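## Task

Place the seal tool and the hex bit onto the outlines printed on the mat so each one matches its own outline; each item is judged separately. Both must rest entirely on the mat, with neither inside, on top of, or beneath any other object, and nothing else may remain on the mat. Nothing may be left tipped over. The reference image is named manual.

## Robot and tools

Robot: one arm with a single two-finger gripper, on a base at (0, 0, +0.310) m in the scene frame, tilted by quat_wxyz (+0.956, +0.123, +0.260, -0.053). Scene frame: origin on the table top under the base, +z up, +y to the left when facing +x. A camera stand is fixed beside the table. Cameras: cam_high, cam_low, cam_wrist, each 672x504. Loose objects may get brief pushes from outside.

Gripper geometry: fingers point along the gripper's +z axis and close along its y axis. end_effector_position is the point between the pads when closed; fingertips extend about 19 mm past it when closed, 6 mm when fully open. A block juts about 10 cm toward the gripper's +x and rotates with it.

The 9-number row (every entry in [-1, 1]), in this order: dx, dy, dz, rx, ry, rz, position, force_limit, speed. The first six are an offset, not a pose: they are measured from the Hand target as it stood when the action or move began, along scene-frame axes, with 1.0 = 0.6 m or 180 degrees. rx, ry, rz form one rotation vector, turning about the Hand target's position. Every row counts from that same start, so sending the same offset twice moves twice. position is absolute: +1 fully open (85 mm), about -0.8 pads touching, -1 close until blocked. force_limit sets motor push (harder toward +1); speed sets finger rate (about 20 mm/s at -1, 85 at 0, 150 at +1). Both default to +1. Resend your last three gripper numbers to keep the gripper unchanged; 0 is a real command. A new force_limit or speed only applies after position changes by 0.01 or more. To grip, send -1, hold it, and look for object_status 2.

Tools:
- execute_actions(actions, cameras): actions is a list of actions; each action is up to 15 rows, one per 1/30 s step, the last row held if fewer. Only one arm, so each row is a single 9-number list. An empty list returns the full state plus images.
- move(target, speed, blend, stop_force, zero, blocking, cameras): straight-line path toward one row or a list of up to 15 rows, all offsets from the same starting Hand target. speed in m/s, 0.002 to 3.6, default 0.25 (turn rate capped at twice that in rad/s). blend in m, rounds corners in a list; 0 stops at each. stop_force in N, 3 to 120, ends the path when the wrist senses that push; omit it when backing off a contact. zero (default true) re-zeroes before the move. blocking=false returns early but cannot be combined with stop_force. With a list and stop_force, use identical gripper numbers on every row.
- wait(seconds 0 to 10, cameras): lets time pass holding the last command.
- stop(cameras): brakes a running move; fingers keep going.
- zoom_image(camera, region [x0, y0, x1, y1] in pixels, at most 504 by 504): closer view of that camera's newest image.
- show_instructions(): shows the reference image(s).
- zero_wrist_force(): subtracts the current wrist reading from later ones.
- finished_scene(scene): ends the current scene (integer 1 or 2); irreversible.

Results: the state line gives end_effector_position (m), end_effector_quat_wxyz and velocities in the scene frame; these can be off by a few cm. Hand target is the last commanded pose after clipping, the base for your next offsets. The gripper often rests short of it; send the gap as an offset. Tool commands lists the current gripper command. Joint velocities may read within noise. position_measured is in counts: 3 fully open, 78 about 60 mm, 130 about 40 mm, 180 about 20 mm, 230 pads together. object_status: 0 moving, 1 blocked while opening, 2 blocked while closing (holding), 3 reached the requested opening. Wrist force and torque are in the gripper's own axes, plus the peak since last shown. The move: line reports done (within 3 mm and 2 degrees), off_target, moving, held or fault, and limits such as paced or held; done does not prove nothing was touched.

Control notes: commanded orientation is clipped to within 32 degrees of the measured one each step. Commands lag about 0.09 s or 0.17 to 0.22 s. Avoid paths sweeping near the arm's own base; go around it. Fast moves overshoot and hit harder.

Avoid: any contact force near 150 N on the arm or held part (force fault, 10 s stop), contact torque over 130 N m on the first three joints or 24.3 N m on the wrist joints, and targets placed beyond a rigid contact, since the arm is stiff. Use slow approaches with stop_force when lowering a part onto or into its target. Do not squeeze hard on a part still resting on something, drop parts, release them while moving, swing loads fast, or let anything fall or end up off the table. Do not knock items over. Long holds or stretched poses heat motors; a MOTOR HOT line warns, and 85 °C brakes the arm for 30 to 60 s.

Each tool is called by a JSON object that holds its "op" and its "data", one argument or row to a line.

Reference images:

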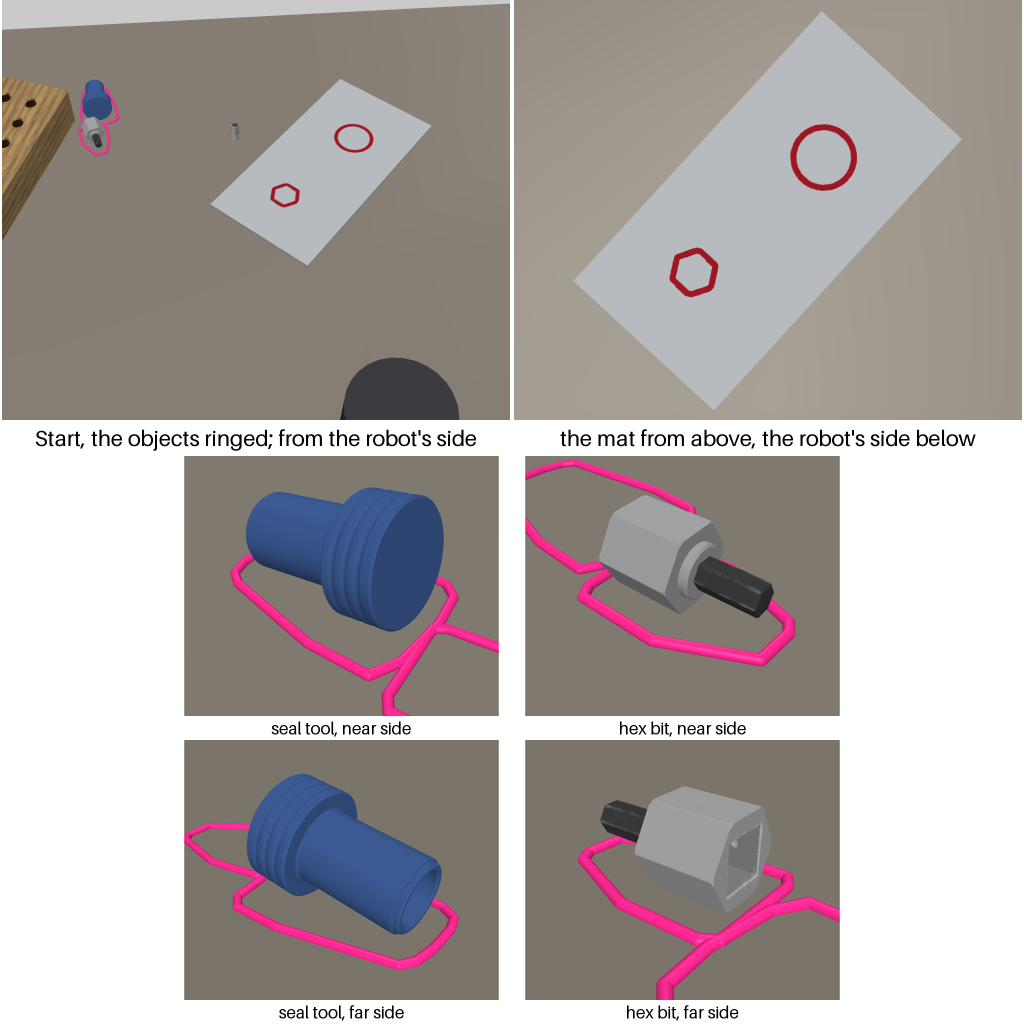

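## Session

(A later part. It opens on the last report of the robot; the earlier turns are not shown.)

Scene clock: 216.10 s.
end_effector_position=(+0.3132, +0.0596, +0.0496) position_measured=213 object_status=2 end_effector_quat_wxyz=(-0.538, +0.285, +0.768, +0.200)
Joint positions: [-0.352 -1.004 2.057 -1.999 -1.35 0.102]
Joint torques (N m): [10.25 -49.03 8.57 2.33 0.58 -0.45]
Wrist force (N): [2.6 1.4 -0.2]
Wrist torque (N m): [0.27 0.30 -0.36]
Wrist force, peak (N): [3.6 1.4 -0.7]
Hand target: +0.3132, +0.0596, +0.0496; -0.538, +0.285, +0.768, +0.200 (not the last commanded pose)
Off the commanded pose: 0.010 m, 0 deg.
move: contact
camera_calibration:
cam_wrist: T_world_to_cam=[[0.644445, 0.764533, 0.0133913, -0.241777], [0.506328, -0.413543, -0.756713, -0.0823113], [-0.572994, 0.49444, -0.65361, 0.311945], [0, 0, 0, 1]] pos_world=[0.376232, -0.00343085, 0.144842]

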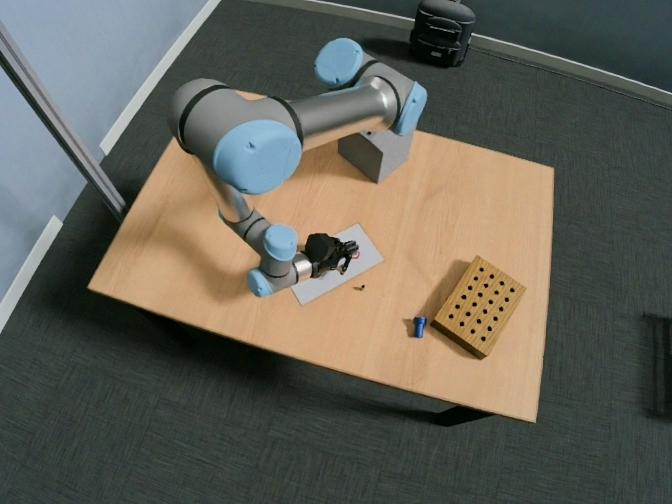

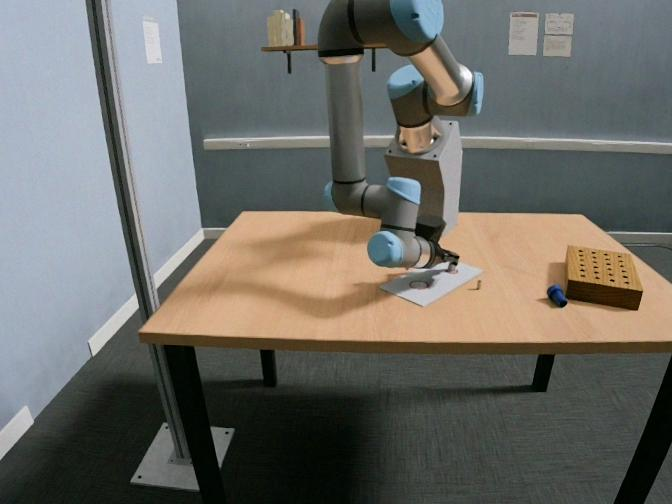

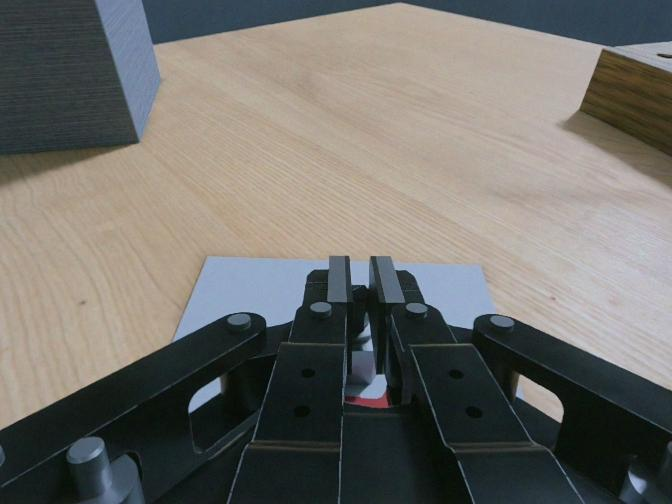

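{"op": "move", "data": {
  "target": [
    [0, 0, 0.0075, 0, 0, 0, -1, -0.6, -1],
    [0.0067, -0.0022, 0.0075, 0, 0, -0.0139, -1, -0.6, -1]
  ],
  "speed": 0.04
}}

{"op": "move", "data": {
  "target": [0, 0, -0.02, 0, 0, 0, -1, -0.6, -1],
  "speed": 0.003,
  "stop_force": 3,
  "cameras": ["all"]
}}

{"op": "zoom_image", "data": {
  "camera": "cam_low",
  "region": [440, 250, 464, 276]
}}

{"op": "zoom_image", "data": {
  "camera": "cam_wrist",
  "region": [330, 320, 410, 410]
}}

Scene clock: 252.27 s.
end_effector_position=(+0.3172, +0.0583, +0.0541) position_measured=213 object_status=2 end_effector_quat_wxyz=(-0.533, +0.301, +0.762, +0.211)
Joint positions: [-0.371 -1.019 2.067 -1.994 -1.32 0.102]
Joint torques (N m): [2.51 -49.09 8.81 -1.55 2.75 2.7]
Wrist force (N): [-0.3 1.5 0.6]
Wrist torque (N m): [0.26 0.30 -0.37]
Wrist force, peak (N): [2.9 1.8 -0.2]
Hand target: +0.3173, +0.0583, +0.0541; -0.533, +0.301, +0.761, +0.211
Off the commanded pose: 0.000 m, 0 deg.
move: done

Scene clock: 255.03 s.
end_effector_position=(+0.3173, +0.0583, +0.0496) position_measured=213 object_status=2 end_effector_quat_wxyz=(-0.533, +0.301, +0.761, +0.211)
Joint positions: [-0.371 -1.007 2.061 -1.999 -1.32 0.102]
Joint torques (N m): [2.76 -48.49 8.37 2.4 0.57 -0.82]
Wrist force (N): [3.0 1.8 -0.4]
Wrist torque (N m): [0.33 0.30 -0.36]
Wrist force, peak (N): [4.0 1.5 -0.7]
Hand target: +0.3172, +0.0583, +0.0496; -0.533, +0.301, +0.761, +0.211 (not the last commanded pose)
Off the commanded pose: 0.007 m, 0 deg.
move: contact
camera_calibration:
cam_wrist: T_world_to_cam=[[0.677209, 0.735668, 0.0134036, -0.252114], [0.487791, -0.435242, -0.756719, -0.0778472], [-0.550861, 0.518995, -0.653603, 0.306412], [0, 0, 0, 1]] pos_world=[0.377497, -0.00743631, 0.144742]

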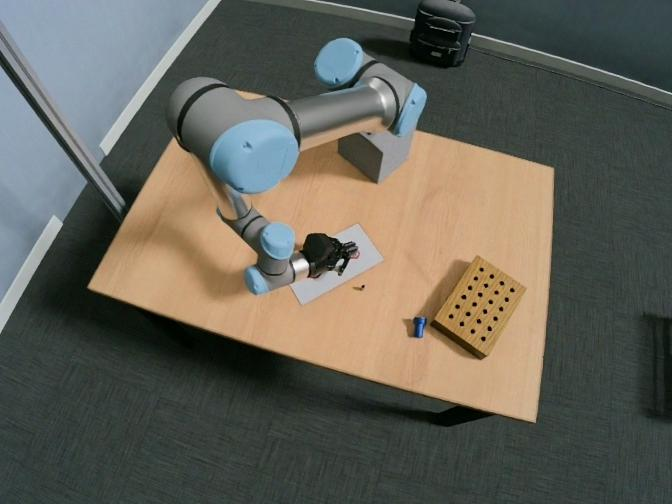

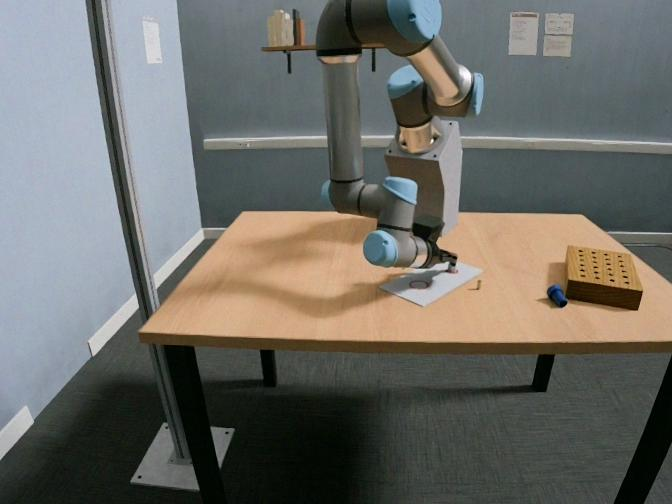

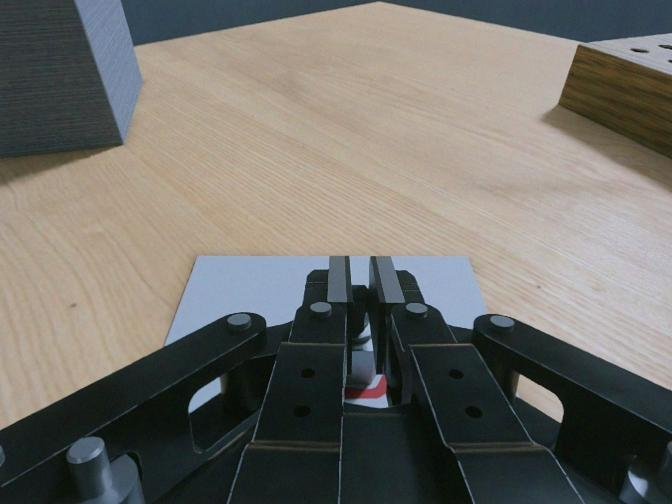

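Scaled by 19.385 from the camera's 672x504 image, which has a finer 960x720 frame.

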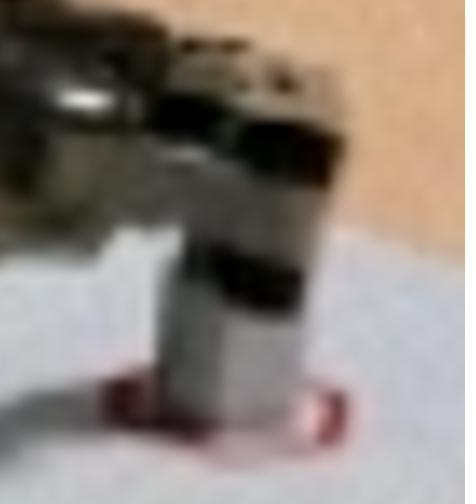

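Scaled by 5.600 from the camera's 672x504 image, which has a finer 960x720 frame.

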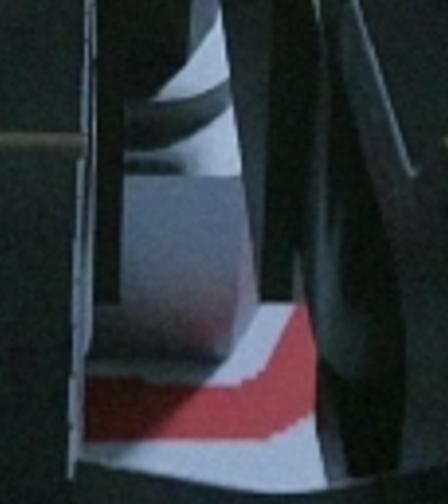

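{"op": "move", "data": {
  "target": [
    [0, 0, 0, 0, 0, 0, -0.35, -0.6, -1],
    [0.0686, -0.0643, 0.0342, 0, 0, 0, -0.35, -0.6, -1],
    [0.11, -0.08, 0.25, 0, 0, 0, 0.6, -0.6, 0]
  ],
  "speed": [0.05, 0.08, 0.25],
  "cameras": ["all"]
}}

{"op": "zoom_image", "data": {
  "camera": "cam_wrist",
  "region": [230, 200, 480, 420]
}}

{"op": "zoom_image", "data": {
  "camera": "cam_high",
  "region": [336, 236, 372, 266]
}}

Scene clock: 268.27 s.
end_effector_position=(+0.3833, +0.0103, +0.1996) position_measured=53 object_status=0 end_effector_quat_wxyz=(-0.533, +0.301, +0.761, +0.211)
Joint positions: [-0.393 -1.372 1.992 -1.562 -1.333 0.084]
Joint torques (N m): [1.31 -48.45 -14.32 3.62 -2.14 -2.79]
Wrist force (N): [0.7 1.3 0.3]
Wrist torque (N m): [0.23 0.24 -0.20]
Wrist force, peak (N): [3.3 1.5 -0.4]
Hand target: +0.3832, +0.0103, +0.1996; -0.533, +0.301, +0.761, +0.211
Off the commanded pose: 0.000 m, 0 deg.
move: done
camera_calibration:
cam_wrist: T_world_to_cam=[[0.677209, 0.735668, 0.0134036, -0.263508], [0.487791, -0.435242, -0.756719, -0.0174251], [-0.550861, 0.518995, -0.653603, 0.465721], [0, 0, 0, 1]] pos_world=[0.443497, -0.0554363, 0.294742]

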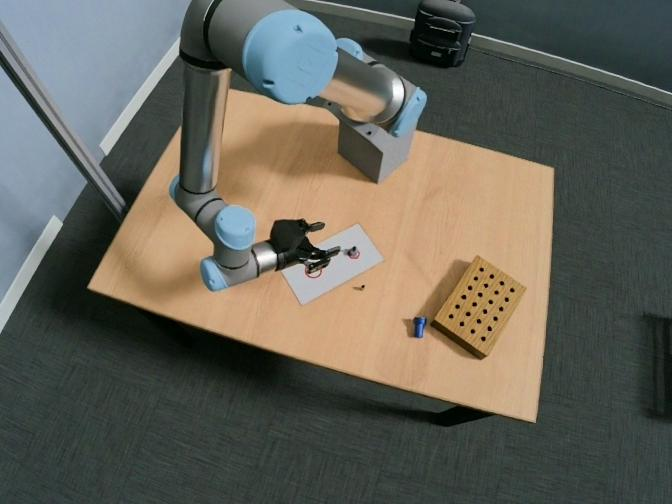

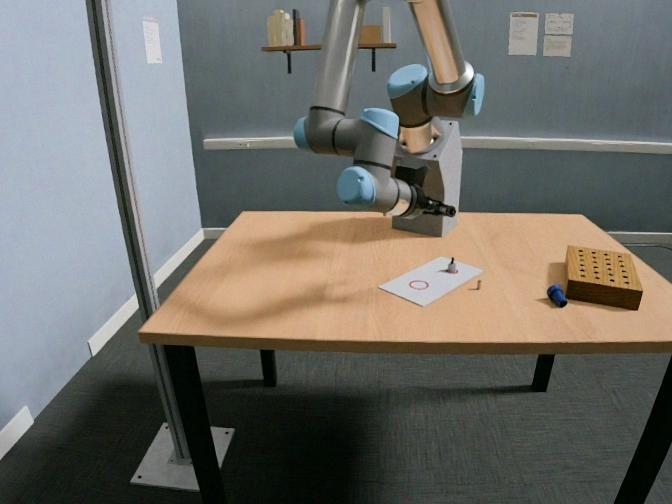

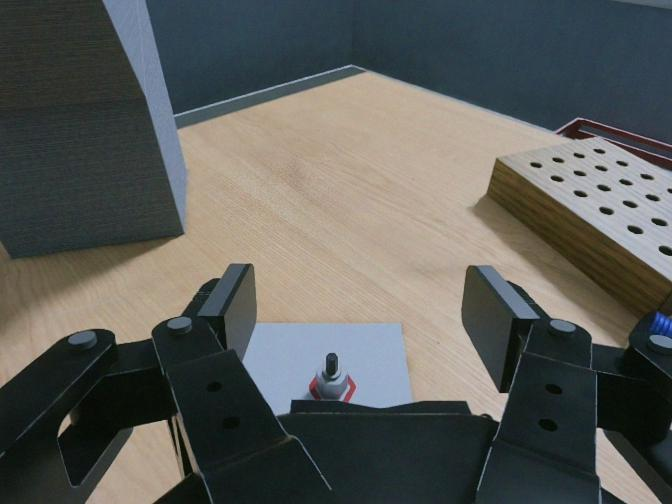

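Scaled by 2.016 from the camera's 672x504 image, which has a finer 960x720 frame.

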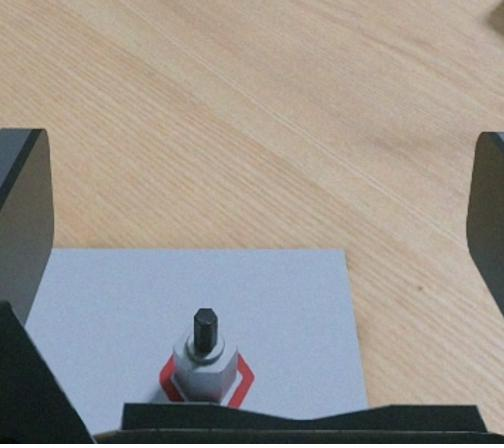

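Scaled by 14.000 from the camera's 672x504 image, which has a finer 960x720 frame.

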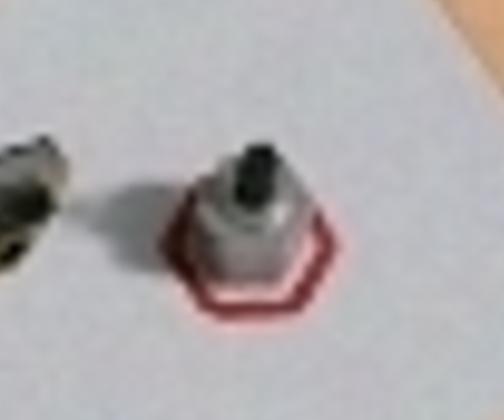

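{"op": "move", "data": {
  "target": [
    [0.1945, 0.3162, 0.0, -0.4216, 0.1352, -0.2548, 0.153, -0.6, 0],
    [0.2613, 0.4862, -0.211, -0.7026, 0.2254, -0.4247, 0.153, -0.6, 0]
  ],
  "speed": 0.55,
  "blend": [0.04, 0],
  "cameras": ["all"]
}}

{"op": "zoom_image", "data": {
  "camera": "cam_wrist",
  "region": [200, 100, 520, 400]
}}

{"op": "zoom_image", "data": {
  "camera": "cam_high",
  "region": [336, 236, 372, 266]
}}

Scene clock: 307.93 s.
end_effector_position=(+0.5400, +0.3020, +0.0730) position_measured=110 object_status=3 end_effector_quat_wxyz=(+0.025, +0.922, +0.062, -0.381)
Joint positions: [0.41 -0.732 1.247 -1.71 -1.802 3.484]
Joint torques (N m): [38.57 -38.09 -20.4 2.19 -1.6 2.58]
Wrist force (N): [-1.4 1.6 -0.8]
Wrist torque (N m): [0.22 -0.03 -0.01]
Wrist force, peak (N): [-1.4 1.6 -0.8]
Hand target: +0.5400, +0.3020, +0.0730; +0.025, +0.922, +0.062, -0.381
Off the commanded pose: 0.000 m, 0 deg.
move: done
camera_calibration:
cam_wrist: T_world_to_cam=[[0.141388, -0.989825, -0.0159781, 0.230112], [-0.404453, -0.0724894, 0.911681, 0.187743], [-0.903564, -0.122439, -0.410587, 0.684377], [0, 0, 0, 1]] pos_world=[0.661776, 0.325174, 0.113511]

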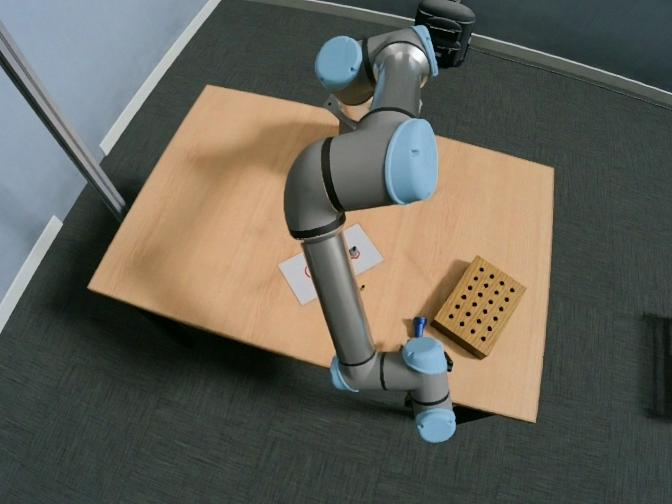

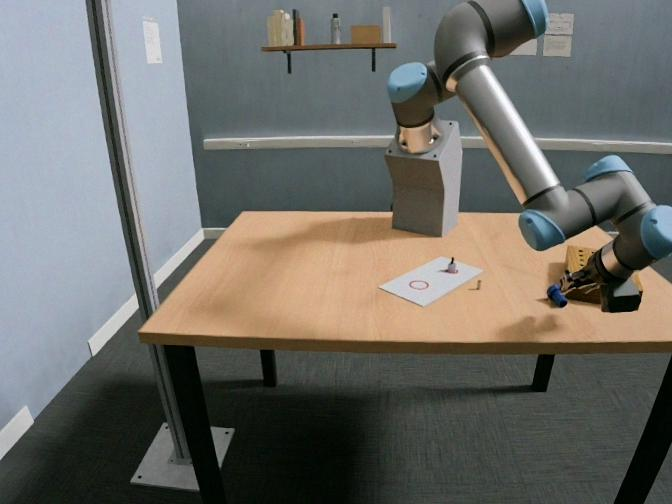

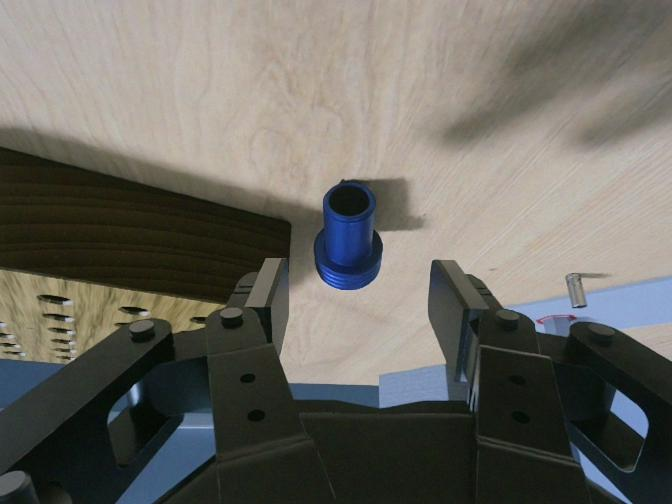

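Scaled by 1.575 from the camera's 672x504 image, which has a finer 960x720 frame.

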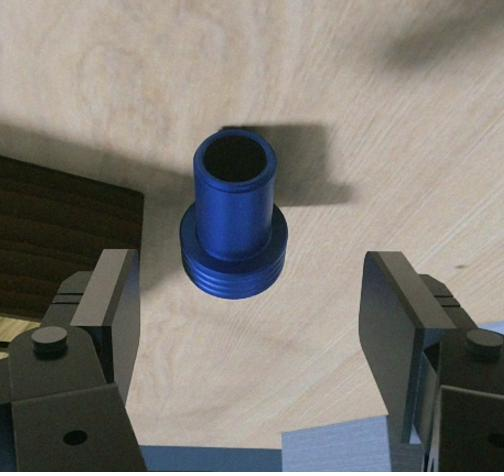

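Scaled by 14.000 from the camera's 672x504 image, which has a finer 960x720 frame.

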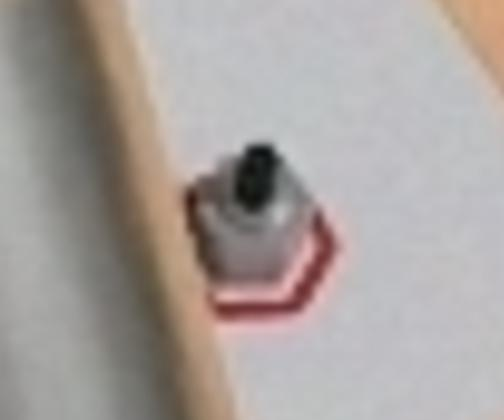

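{"op": "move", "data": {
  "target": [-0.0628, -0.0083, -0.066, 0, 0, 0, 0.153, -0.6, 0],
  "speed": 0.12
}}

{"op": "move", "data": {
  "target": [-0.0157, -0.002, -0.0165, 0, 0, 0, 0.153, -0.6, 0],
  "speed": 0.008,
  "stop_force": 3,
  "cameras": ["cam_wrist", "cam_high"]
}}

{"op": "zoom_image", "data": {
  "camera": "cam_wrist",
  "region": [200, 150, 520, 430]
}}

Scene clock: 320.17 s.
end_effector_position=(+0.5024, +0.2971, +0.0335) position_measured=110 object_status=3 end_effector_quat_wxyz=(+0.025, +0.922, +0.062, -0.381)
Joint positions: [0.393 -0.708 1.352 -1.843 -1.809 3.467]
Joint torques (N m): [22.33 -34.95 -3.2 -3.1 -1.74 -2.73]
Wrist force (N): [-1.3 1.7 -0.8]
Wrist torque (N m): [0.22 -0.04 0.17]
Wrist force, peak (N): [-1.4 1.8 -2.0]
Hand target: +0.5023, +0.2970, +0.0334; +0.025, +0.922, +0.062, -0.381
Off the commanded pose: 0.000 m, 0 deg.
move: done

Scene clock: 322.73 s.
end_effector_position=(+0.4929, +0.2958, +0.0235) position_measured=110 object_status=3 end_effector_quat_wxyz=(+0.025, +0.922, +0.062, -0.381)
Joint positions: [0.388 -0.699 1.375 -1.876 -1.81 3.463]
Joint torques (N m): [21.67 -35.68 -2.95 -3.08 -1.62 -2.73]
Wrist force (N): [-1.3 1.6 -0.8]
Wrist torque (N m): [0.21 -0.06 0.17]
Wrist force, peak (N): [-1.8 1.9 -0.7]
Hand target: +0.4929, +0.2958, +0.0235; +0.025, +0.922, +0.062, -0.381
Off the commanded pose: 0.000 m, 0 deg.
move: done
camera_calibration:
cam_wrist: T_world_to_cam=[[0.141298, -0.989841, -0.0158165, 0.229878], [-0.404359, -0.07229, 0.911739, 0.213379], [-0.90362, -0.122431, -0.410466, 0.62081], [0, 0, 0, 1]] pos_world=[0.614777, 0.318975, 0.0639111]
Images, in order (width x height): cam_high 672x504, cam_wrist 672x504.

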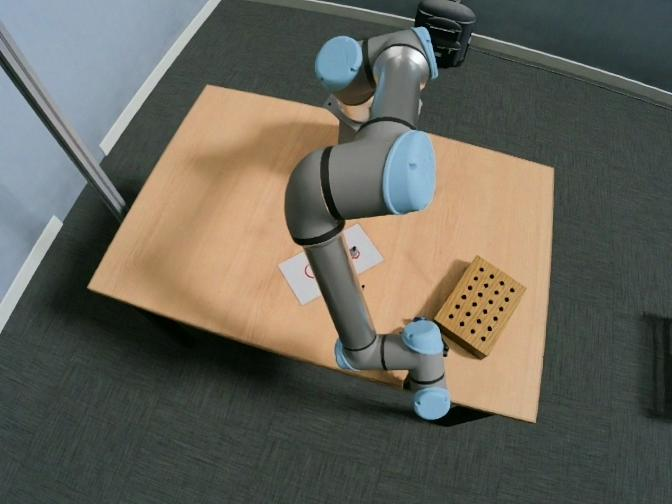

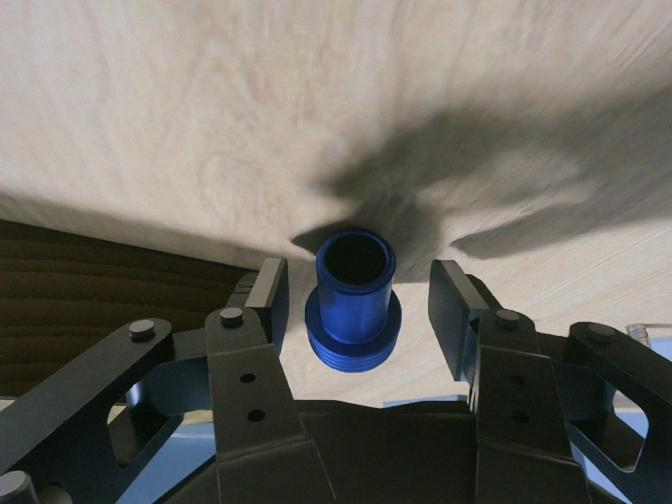

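Scaled by 1.575 from the camera's 672x504 image, which has a finer 960x720 frame.

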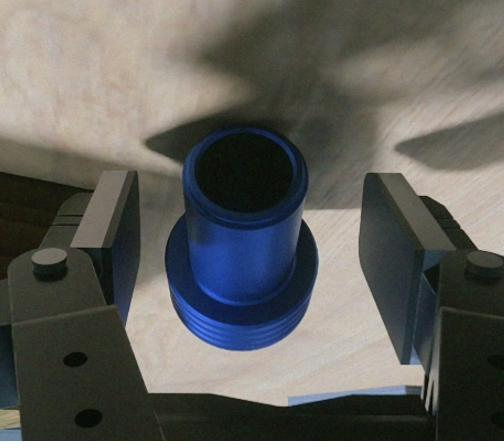

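{"op": "move", "data": {
  "target": [
    [0, 0, 0, 0, 0, 0, -1, -0.5, -1],
    [0, 0, 0.1, 0, 0, 0, -1, -0.5, -1]
  ],
  "speed": 0.08,
  "cameras": ["cam_wrist"]
}}

{"op": "zoom_image", "data": {
  "camera": "cam_wrist",
  "region": [200, 150, 520, 430]
}}

Scene clock: 330.13 s.
end_effector_position=(+0.4929, +0.2958, +0.0833) position_measured=172 object_status=2 end_effector_quat_wxyz=(+0.025, +0.922, +0.062, -0.381)
Joint positions: [0.421 -0.807 1.429 -1.814 -1.798 3.494]
Joint torques (N m): [37.96 -58.73 -3.42 2.33 3.07 2.67]
Wrist force (N): [-0.8 1.2 -0.6]
Wrist torque (N m): [0.15 -0.05 -0.01]
Wrist force, peak (N): [-2.8 1.8 -4.5]
Hand target: +0.4929, +0.2958, +0.0835; +0.025, +0.922, +0.062, -0.381
Off the commanded pose: 0.000 m, 0 deg.
move: done
camera_calibration:
cam_wrist: T_world_to_cam=[[0.141298, -0.989841, -0.0158165, 0.230826], [-0.404359, -0.07229, 0.911739, 0.158766], [-0.90362, -0.122431, -0.410466, 0.645397], [0, 0, 0, 1]] pos_world=[0.614777, 0.318975, 0.123811]
Images, in order (width x height): cam_wrist 672x504.

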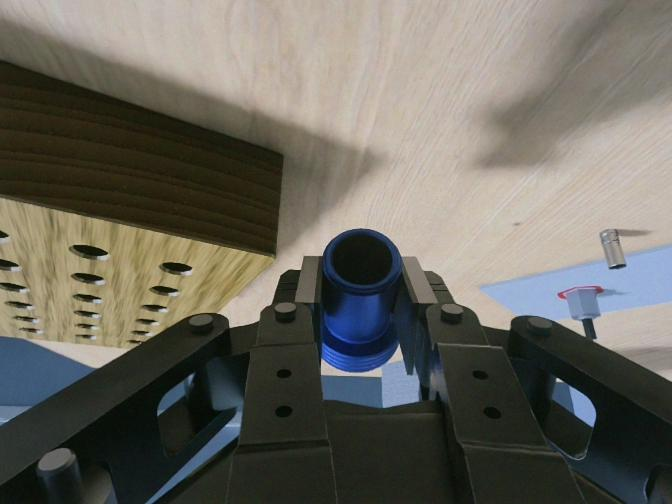

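Scaled by 1.575 from the camera's 672x504 image, which has a finer 960x720 frame.

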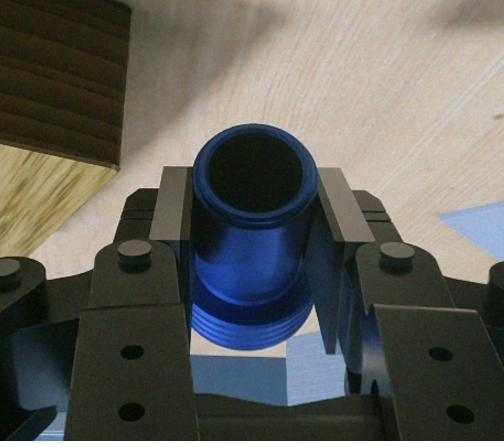

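{"op": "move", "data": {
  "target": [
    [0.0118, -0.2597, 0.2275, 0.3632, 0.0242, 0.3219, -1, -0.5, -1],
    [-0.1495, -0.5413, -0.0058, 0.7263, 0.0483, 0.6437, -1, -0.5, -1]
  ],
  "speed": 0.55,
  "blend": [0.05, 0],
  "cameras": ["all"]
}}

{"op": "zoom_image", "data": {
  "camera": "cam_wrist",
  "region": [220, 180, 500, 430]
}}

{"op": "zoom_image", "data": {
  "camera": "cam_low",
  "region": [390, 240, 470, 310]
}}

Scene clock: 349.17 s.
end_effector_position=(+0.4032, -0.0289, +0.0800) position_measured=172 object_status=2 end_effector_quat_wxyz=(-0.438, +0.000, +0.899, +0.000)
Joint positions: [-0.138 -1.152 1.933 -2.005 -1.881 -0.071]
Joint torques (N m): [5.77 -28.33 1.31 -2.75 2.27 -2.66]
Wrist force (N): [-0.1 1.1 0.2]
Wrist torque (N m): [0.16 0.10 -0.14]
Wrist force, peak (N): [-1.2 2.0 -0.6]
Hand target: +0.4032, -0.0289, +0.0800; -0.438, +0.000, +0.899, +0.000
Off the commanded pose: 0.000 m, 0 deg.
move: done
camera_calibration:
cam_wrist: T_world_to_cam=[[-0.0139938, 0.999852, 0.00998531, 0.0400978], [0.855848, 0.017141, -0.516943, -0.289218], [-0.517037, 0.00131191, -0.855962, 0.406542], [0, 0, 0, 1]] pos_world=[0.458285, -0.0356678, 0.198074]

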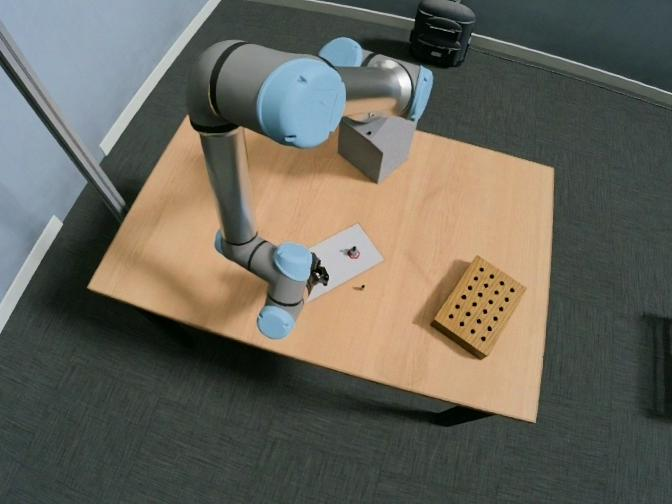

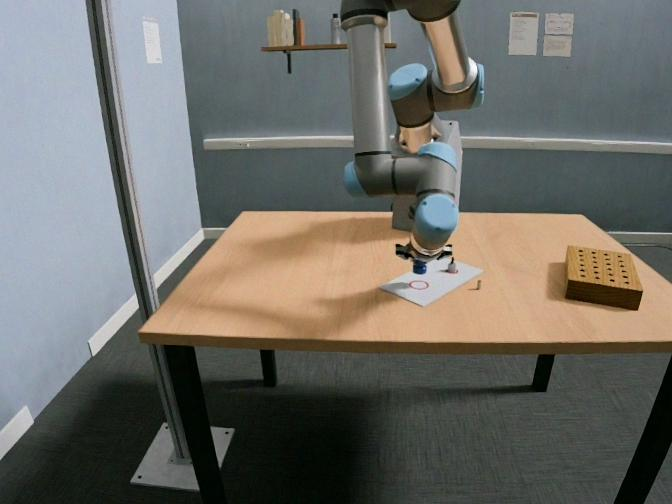

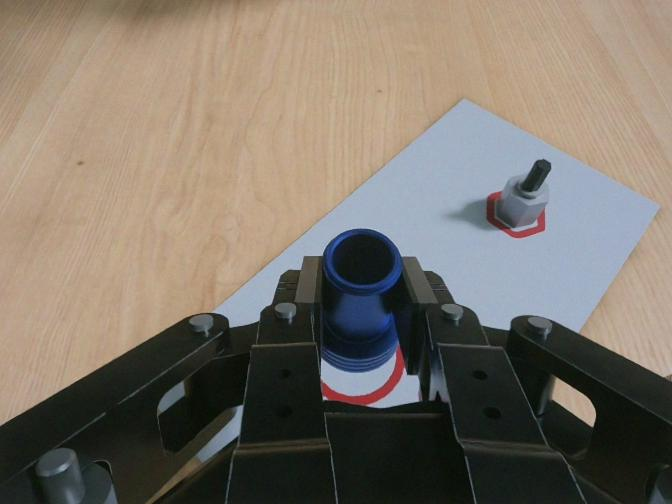

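Scaled by 1.800 from the camera's 672x504 image, which has a finer 960x720 frame.

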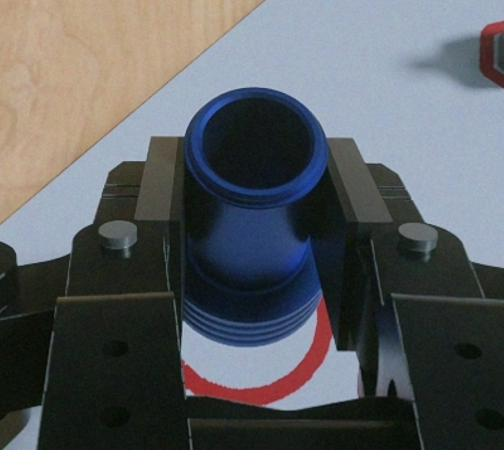

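Scaled by 6.300 from the camera's 672x504 image, which has a finer 960x720 frame.

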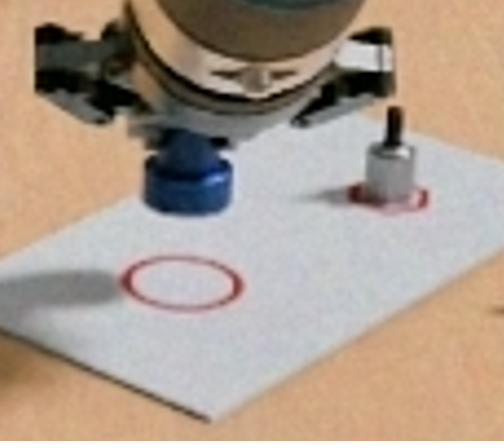

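{"op": "move", "data": {
  "target": [0, 0, -0.04, 0, 0, 0, -1, -0.5, -1],
  "speed": 0.08
}}

{"op": "move", "data": {
  "target": [0, 0, -0.03, 0, 0, 0, -1, -0.5, -1],
  "speed": 0.004,
  "stop_force": 3,
  "cameras": ["cam_wrist", "cam_low", "cam_high"]
}}

{"op": "zoom_image", "data": {
  "camera": "cam_wrist",
  "region": [280, 260, 460, 420]
}}

{"op": "zoom_image", "data": {
  "camera": "cam_low",
  "region": [400, 255, 440, 300]
}}

Scene clock: 355.03 s.
end_effector_position=(+0.4032, -0.0289, +0.0561) position_measured=172 object_status=2 end_effector_quat_wxyz=(-0.438, +0.000, +0.899, +0.000)
Joint positions: [-0.144 -1.095 1.911 -2.042 -1.883 -0.077]
Joint torques (N m): [5.59 -28.6 -12 -2.65 -2.25 -2.69]
Wrist force (N): [-0.2 1.3 0.0]
Wrist torque (N m): [0.19 0.09 -0.15]
Wrist force, peak (N): [-0.2 1.7 0.0]
Hand target: +0.4032, -0.0289, +0.0560; -0.438, +0.000, +0.899, +0.000
Off the commanded pose: 0.000 m, 0 deg.
move: done

Scene clock: 359.27 s.
end_effector_position=(+0.4032, -0.0290, +0.0438) position_measured=172 object_status=2 end_effector_quat_wxyz=(-0.438, +0.000, +0.899, +0.000)
Joint positions: [-0.147 -1.066 1.899 -2.06 -1.884 -0.08]
Joint torques (N m): [14.9 -52.96 2.91 2.2 -1.11 -0.45]
Wrist force (N): [2.2 1.4 -2.1]
Wrist torque (N m): [0.12 0.12 -0.15]
Wrist force, peak (N): [3.3 1.4 -3.8]
Hand target: +0.4032, -0.0289, +0.0438; -0.438, +0.000, +0.899, +0.000 (not the last commanded pose)
Off the commanded pose: 0.006 m, 0 deg.
move: contact
camera_calibration:
cam_wrist: T_world_to_cam=[[-0.0141118, 0.999849, 0.0101752, 0.0404823], [0.855846, 0.0173401, -0.51694, -0.307924], [-0.517038, 0.00141349, -0.855961, 0.37556], [0, 0, 0, 1]] pos_world=[0.458285, -0.0356676, 0.161875]

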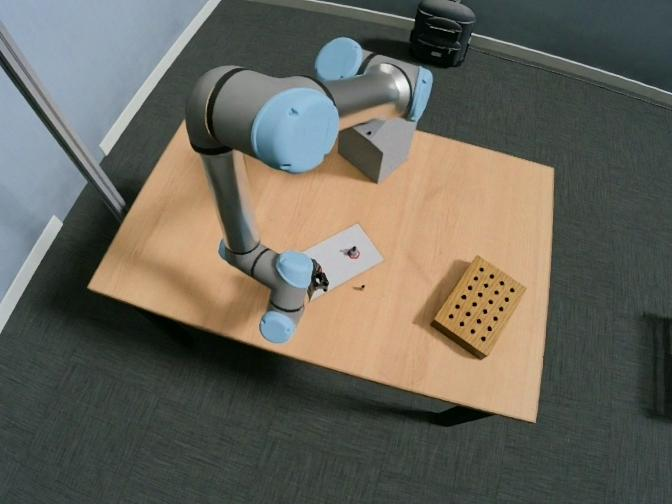

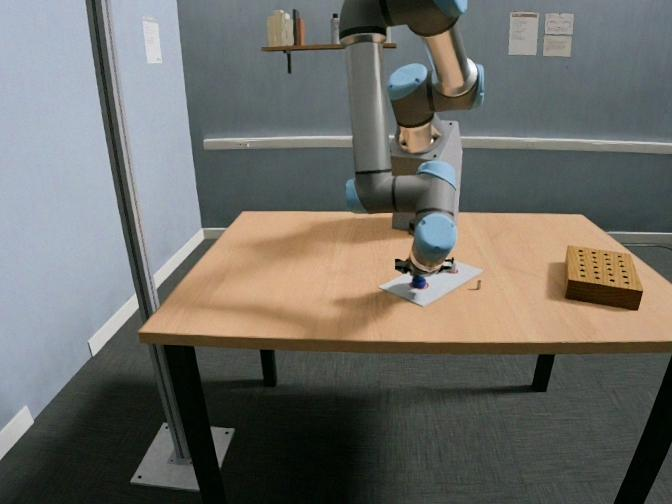

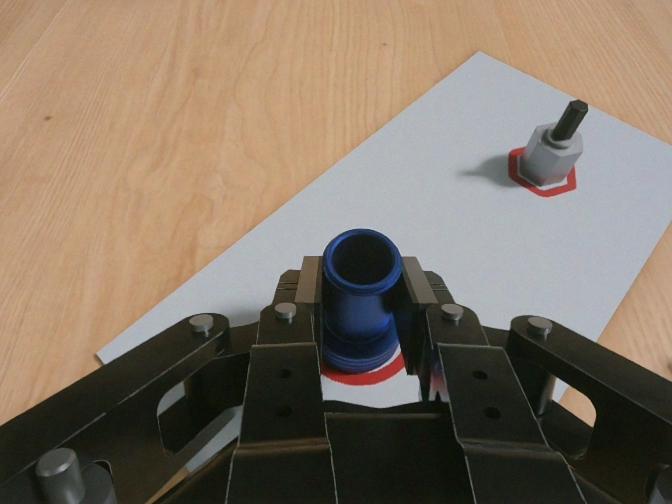

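Scaled by 2.800 from the camera's 672x504 image, which has a finer 960x720 frame.

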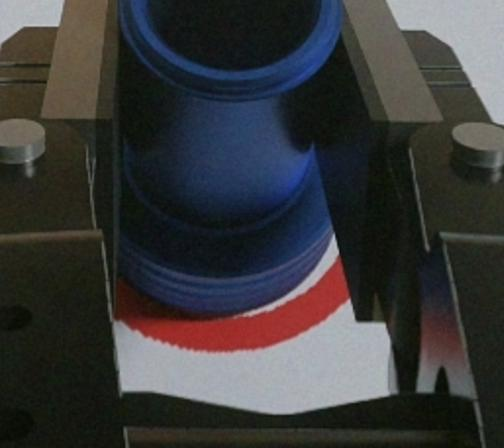

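Scaled by 11.200 from the camera's 672x504 image, which has a finer 960x720 frame.

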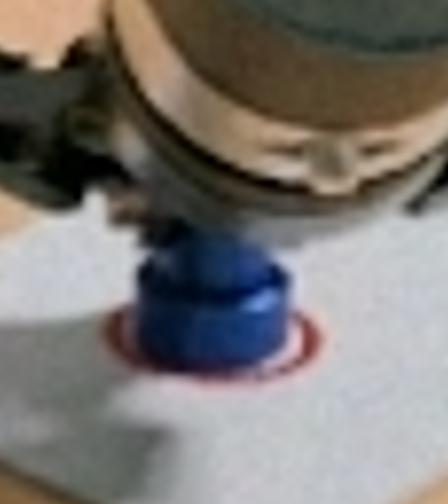

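{"op": "move", "data": {
  "target": [
    [0, 0, 0.0067, 0, 0, 0, -1, -0.5, -1],
    [-0.004, 0.0018, 0.0067, 0, 0, 0, -1, -0.5, -1]
  ],
  "speed": 0.04
}}

{"op": "move", "data": {
  "target": [0, 0, -0.02, 0, 0, 0, -1, -0.5, -1],
  "speed": 0.003,
  "stop_force": 3,
  "cameras": ["cam_wrist", "cam_low"]
}}

{"op": "zoom_image", "data": {
  "camera": "cam_wrist",
  "region": [280, 260, 460, 420]
}}

{"op": "zoom_image", "data": {
  "camera": "cam_low",
  "region": [400, 255, 440, 300]
}}

Scene clock: 381.87 s.
end_effector_position=(+0.4009, -0.0279, +0.0478) position_measured=172 object_status=2 end_effector_quat_wxyz=(-0.438, +0.000, +0.899, +0.000)
Joint positions: [-0.146 -1.076 1.91 -2.06 -1.883 -0.078]
Joint torques (N m): [22.59 -53.29 2.33 -2.32 2.17 2.59]
Wrist force (N): [-0.2 1.2 0.4]
Wrist torque (N m): [0.16 0.10 -0.33]
Wrist force, peak (N): [2.7 1.7 -2.4]
Hand target: +0.4008, -0.0279, +0.0478; -0.438, +0.000, +0.899, +0.000
Off the commanded pose: 0.000 m, 0 deg.
move: done

Scene clock: 384.43 s.
end_effector_position=(+0.4008, -0.0279, +0.0438) position_measured=172 object_status=2 end_effector_quat_wxyz=(-0.438, +0.000, +0.899, +0.000)
Joint positions: [-0.147 -1.067 1.906 -2.066 -1.884 -0.079]
Joint torques (N m): [13.85 -51.87 2.48 2.14 -1.36 -0.64]
Wrist force (N): [2.1 1.7 -2.1]
Wrist torque (N m): [0.18 0.14 -0.17]
Wrist force, peak (N): [3.0 1.5 -3.2]
Hand target: +0.4008, -0.0279, +0.0438; -0.438, +0.000, +0.899, +0.000 (not the last commanded pose)
Off the commanded pose: 0.008 m, 0 deg.
move: contact
camera_calibration:
cam_wrist: T_world_to_cam=[[-0.0141118, 0.999849, 0.0101752, 0.0393486], [0.855846, 0.0173401, -0.51694, -0.305889], [-0.517038, 0.00141349, -0.855961, 0.374317], [0, 0, 0, 1]] pos_world=[0.455885, -0.0345676, 0.161875]
Images, in order (width x height): cam_low 672x504, cam_wrist 672x504.

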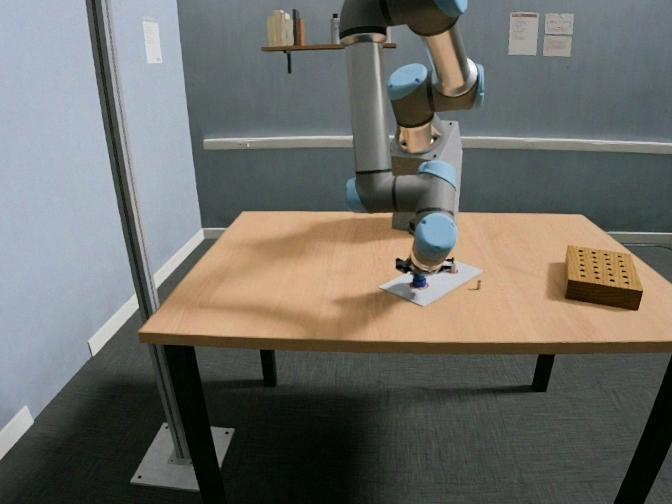

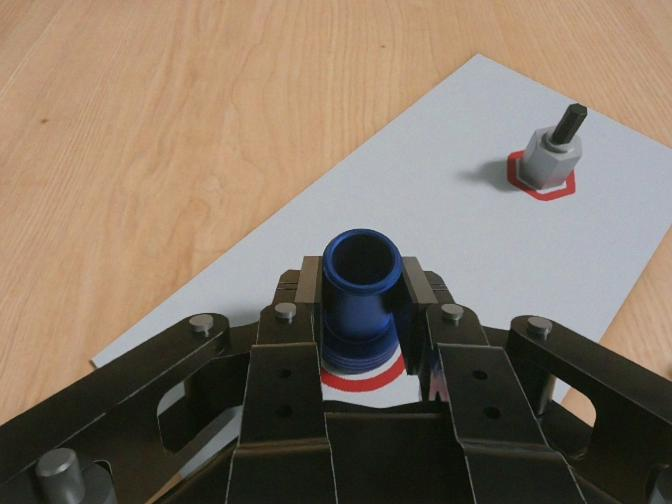

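Scaled by 2.800 from the camera's 672x504 image, which has a finer 960x720 frame.

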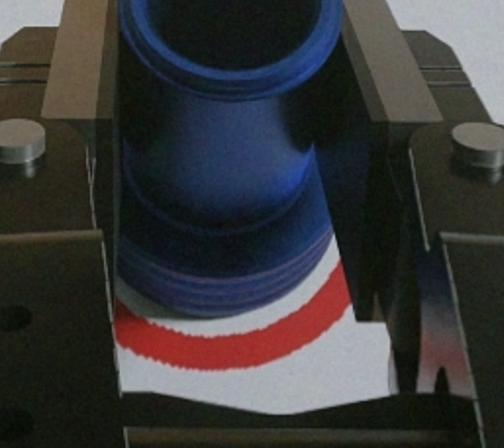

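Scaled by 11.200 from the camera's 672x504 image, which has a finer 960x720 frame.

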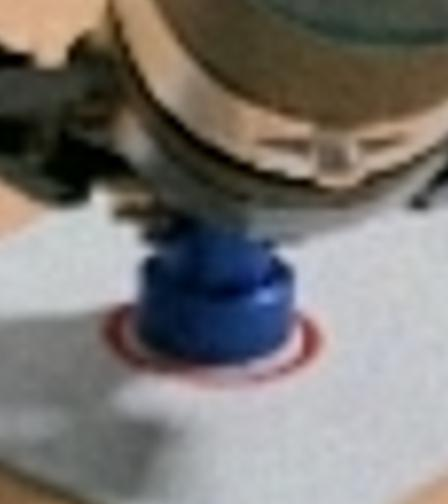

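{"op": "move", "data": {
  "target": [
    [0, 0, 0, 0, 0, 0, 0.08, -0.5, -1],
    [0.0788, 0, 0.0616, 0, 0, 0, 0.08, -0.5, -1],
    [0.15, 0.02, 0.25, 0, 0, 0, 0.08, -0.5, -1]
  ],
  "speed": [0.05, 0.08, 0.25],
  "cameras": ["all"]
}}

{"op": "zoom_image", "data": {
  "camera": "cam_wrist",
  "region": [240, 150, 560, 430]
}}

{"op": "zoom_image", "data": {
  "camera": "cam_low",
  "region": [390, 240, 480, 310]
}}

Scene clock: 395.90 s.
end_effector_position=(+0.4908, -0.0159, +0.1937) position_measured=119 object_status=3 end_effector_quat_wxyz=(-0.438, +0.000, +0.899, +0.000)
Joint positions: [-0.045 -1.288 1.707 -1.617 -1.848 0.02]
Joint torques (N m): [24.2 -54.56 -18.85 2.59 2.56 2.49]
Wrist force (N): [0.4 1.3 -0.5]
Wrist torque (N m): [0.18 0.10 -0.34]
Wrist force, peak (N): [2.5 1.6 -2.2]
Hand target: +0.4908, -0.0159, +0.1938; -0.438, +0.000, +0.899, +0.000
Off the commanded pose: 0.000 m, 0 deg.
move: done
camera_calibration:
cam_wrist: T_world_to_cam=[[-0.0141123, 0.999849, 0.0101746, 0.0270943], [0.855873, 0.0173402, -0.516895, -0.305577], [-0.516993, 0.00141358, -0.855988, 0.549075], [0, 0, 0, 1]] pos_world=[0.545785, -0.0225676, 0.311775]

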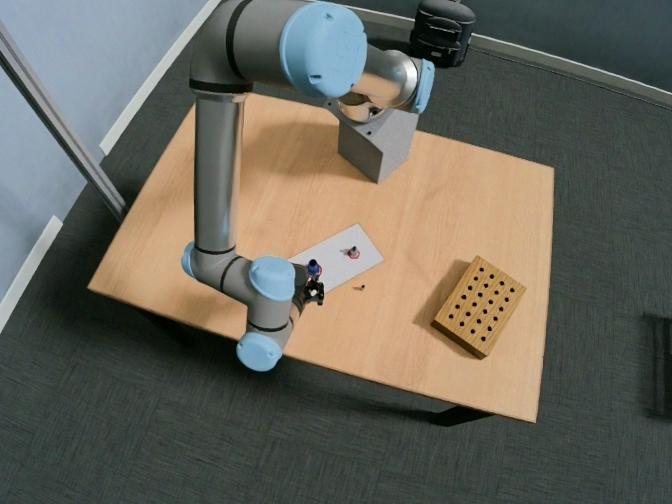

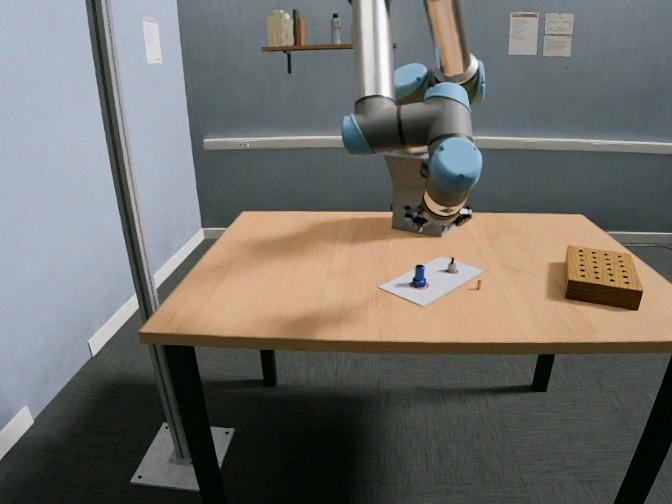

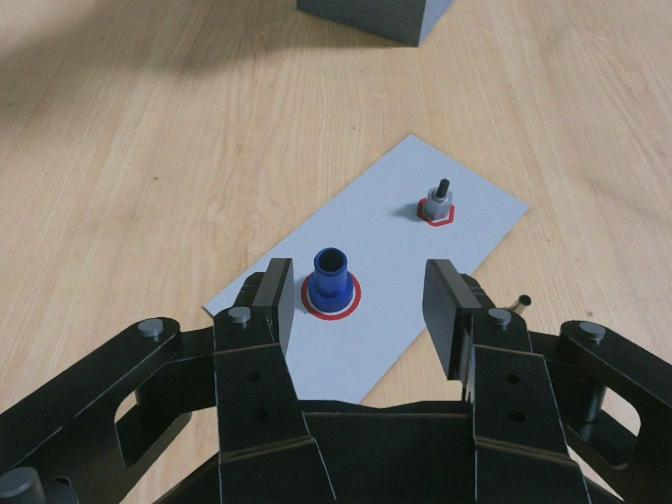

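Scaled by 1.575 from the camera's 672x504 image, which has a finer 960x720 frame.

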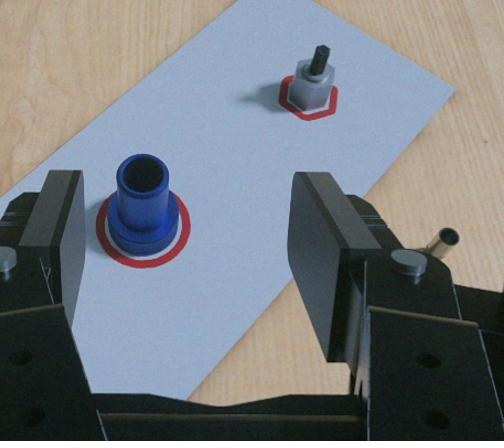

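Scaled by 5.600 from the camera's 672x504 image, which has a finer 960x720 frame.

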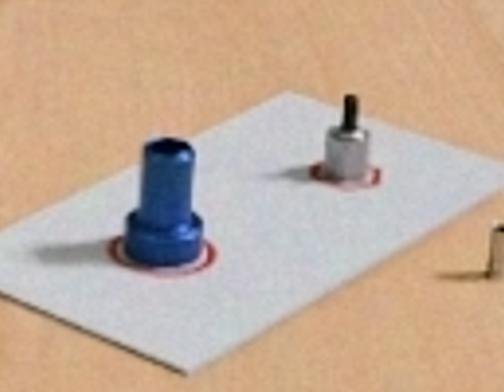

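{"op": "finished_scene", "data": {
  "scene": 2
}}

The scene is finished: the task was done.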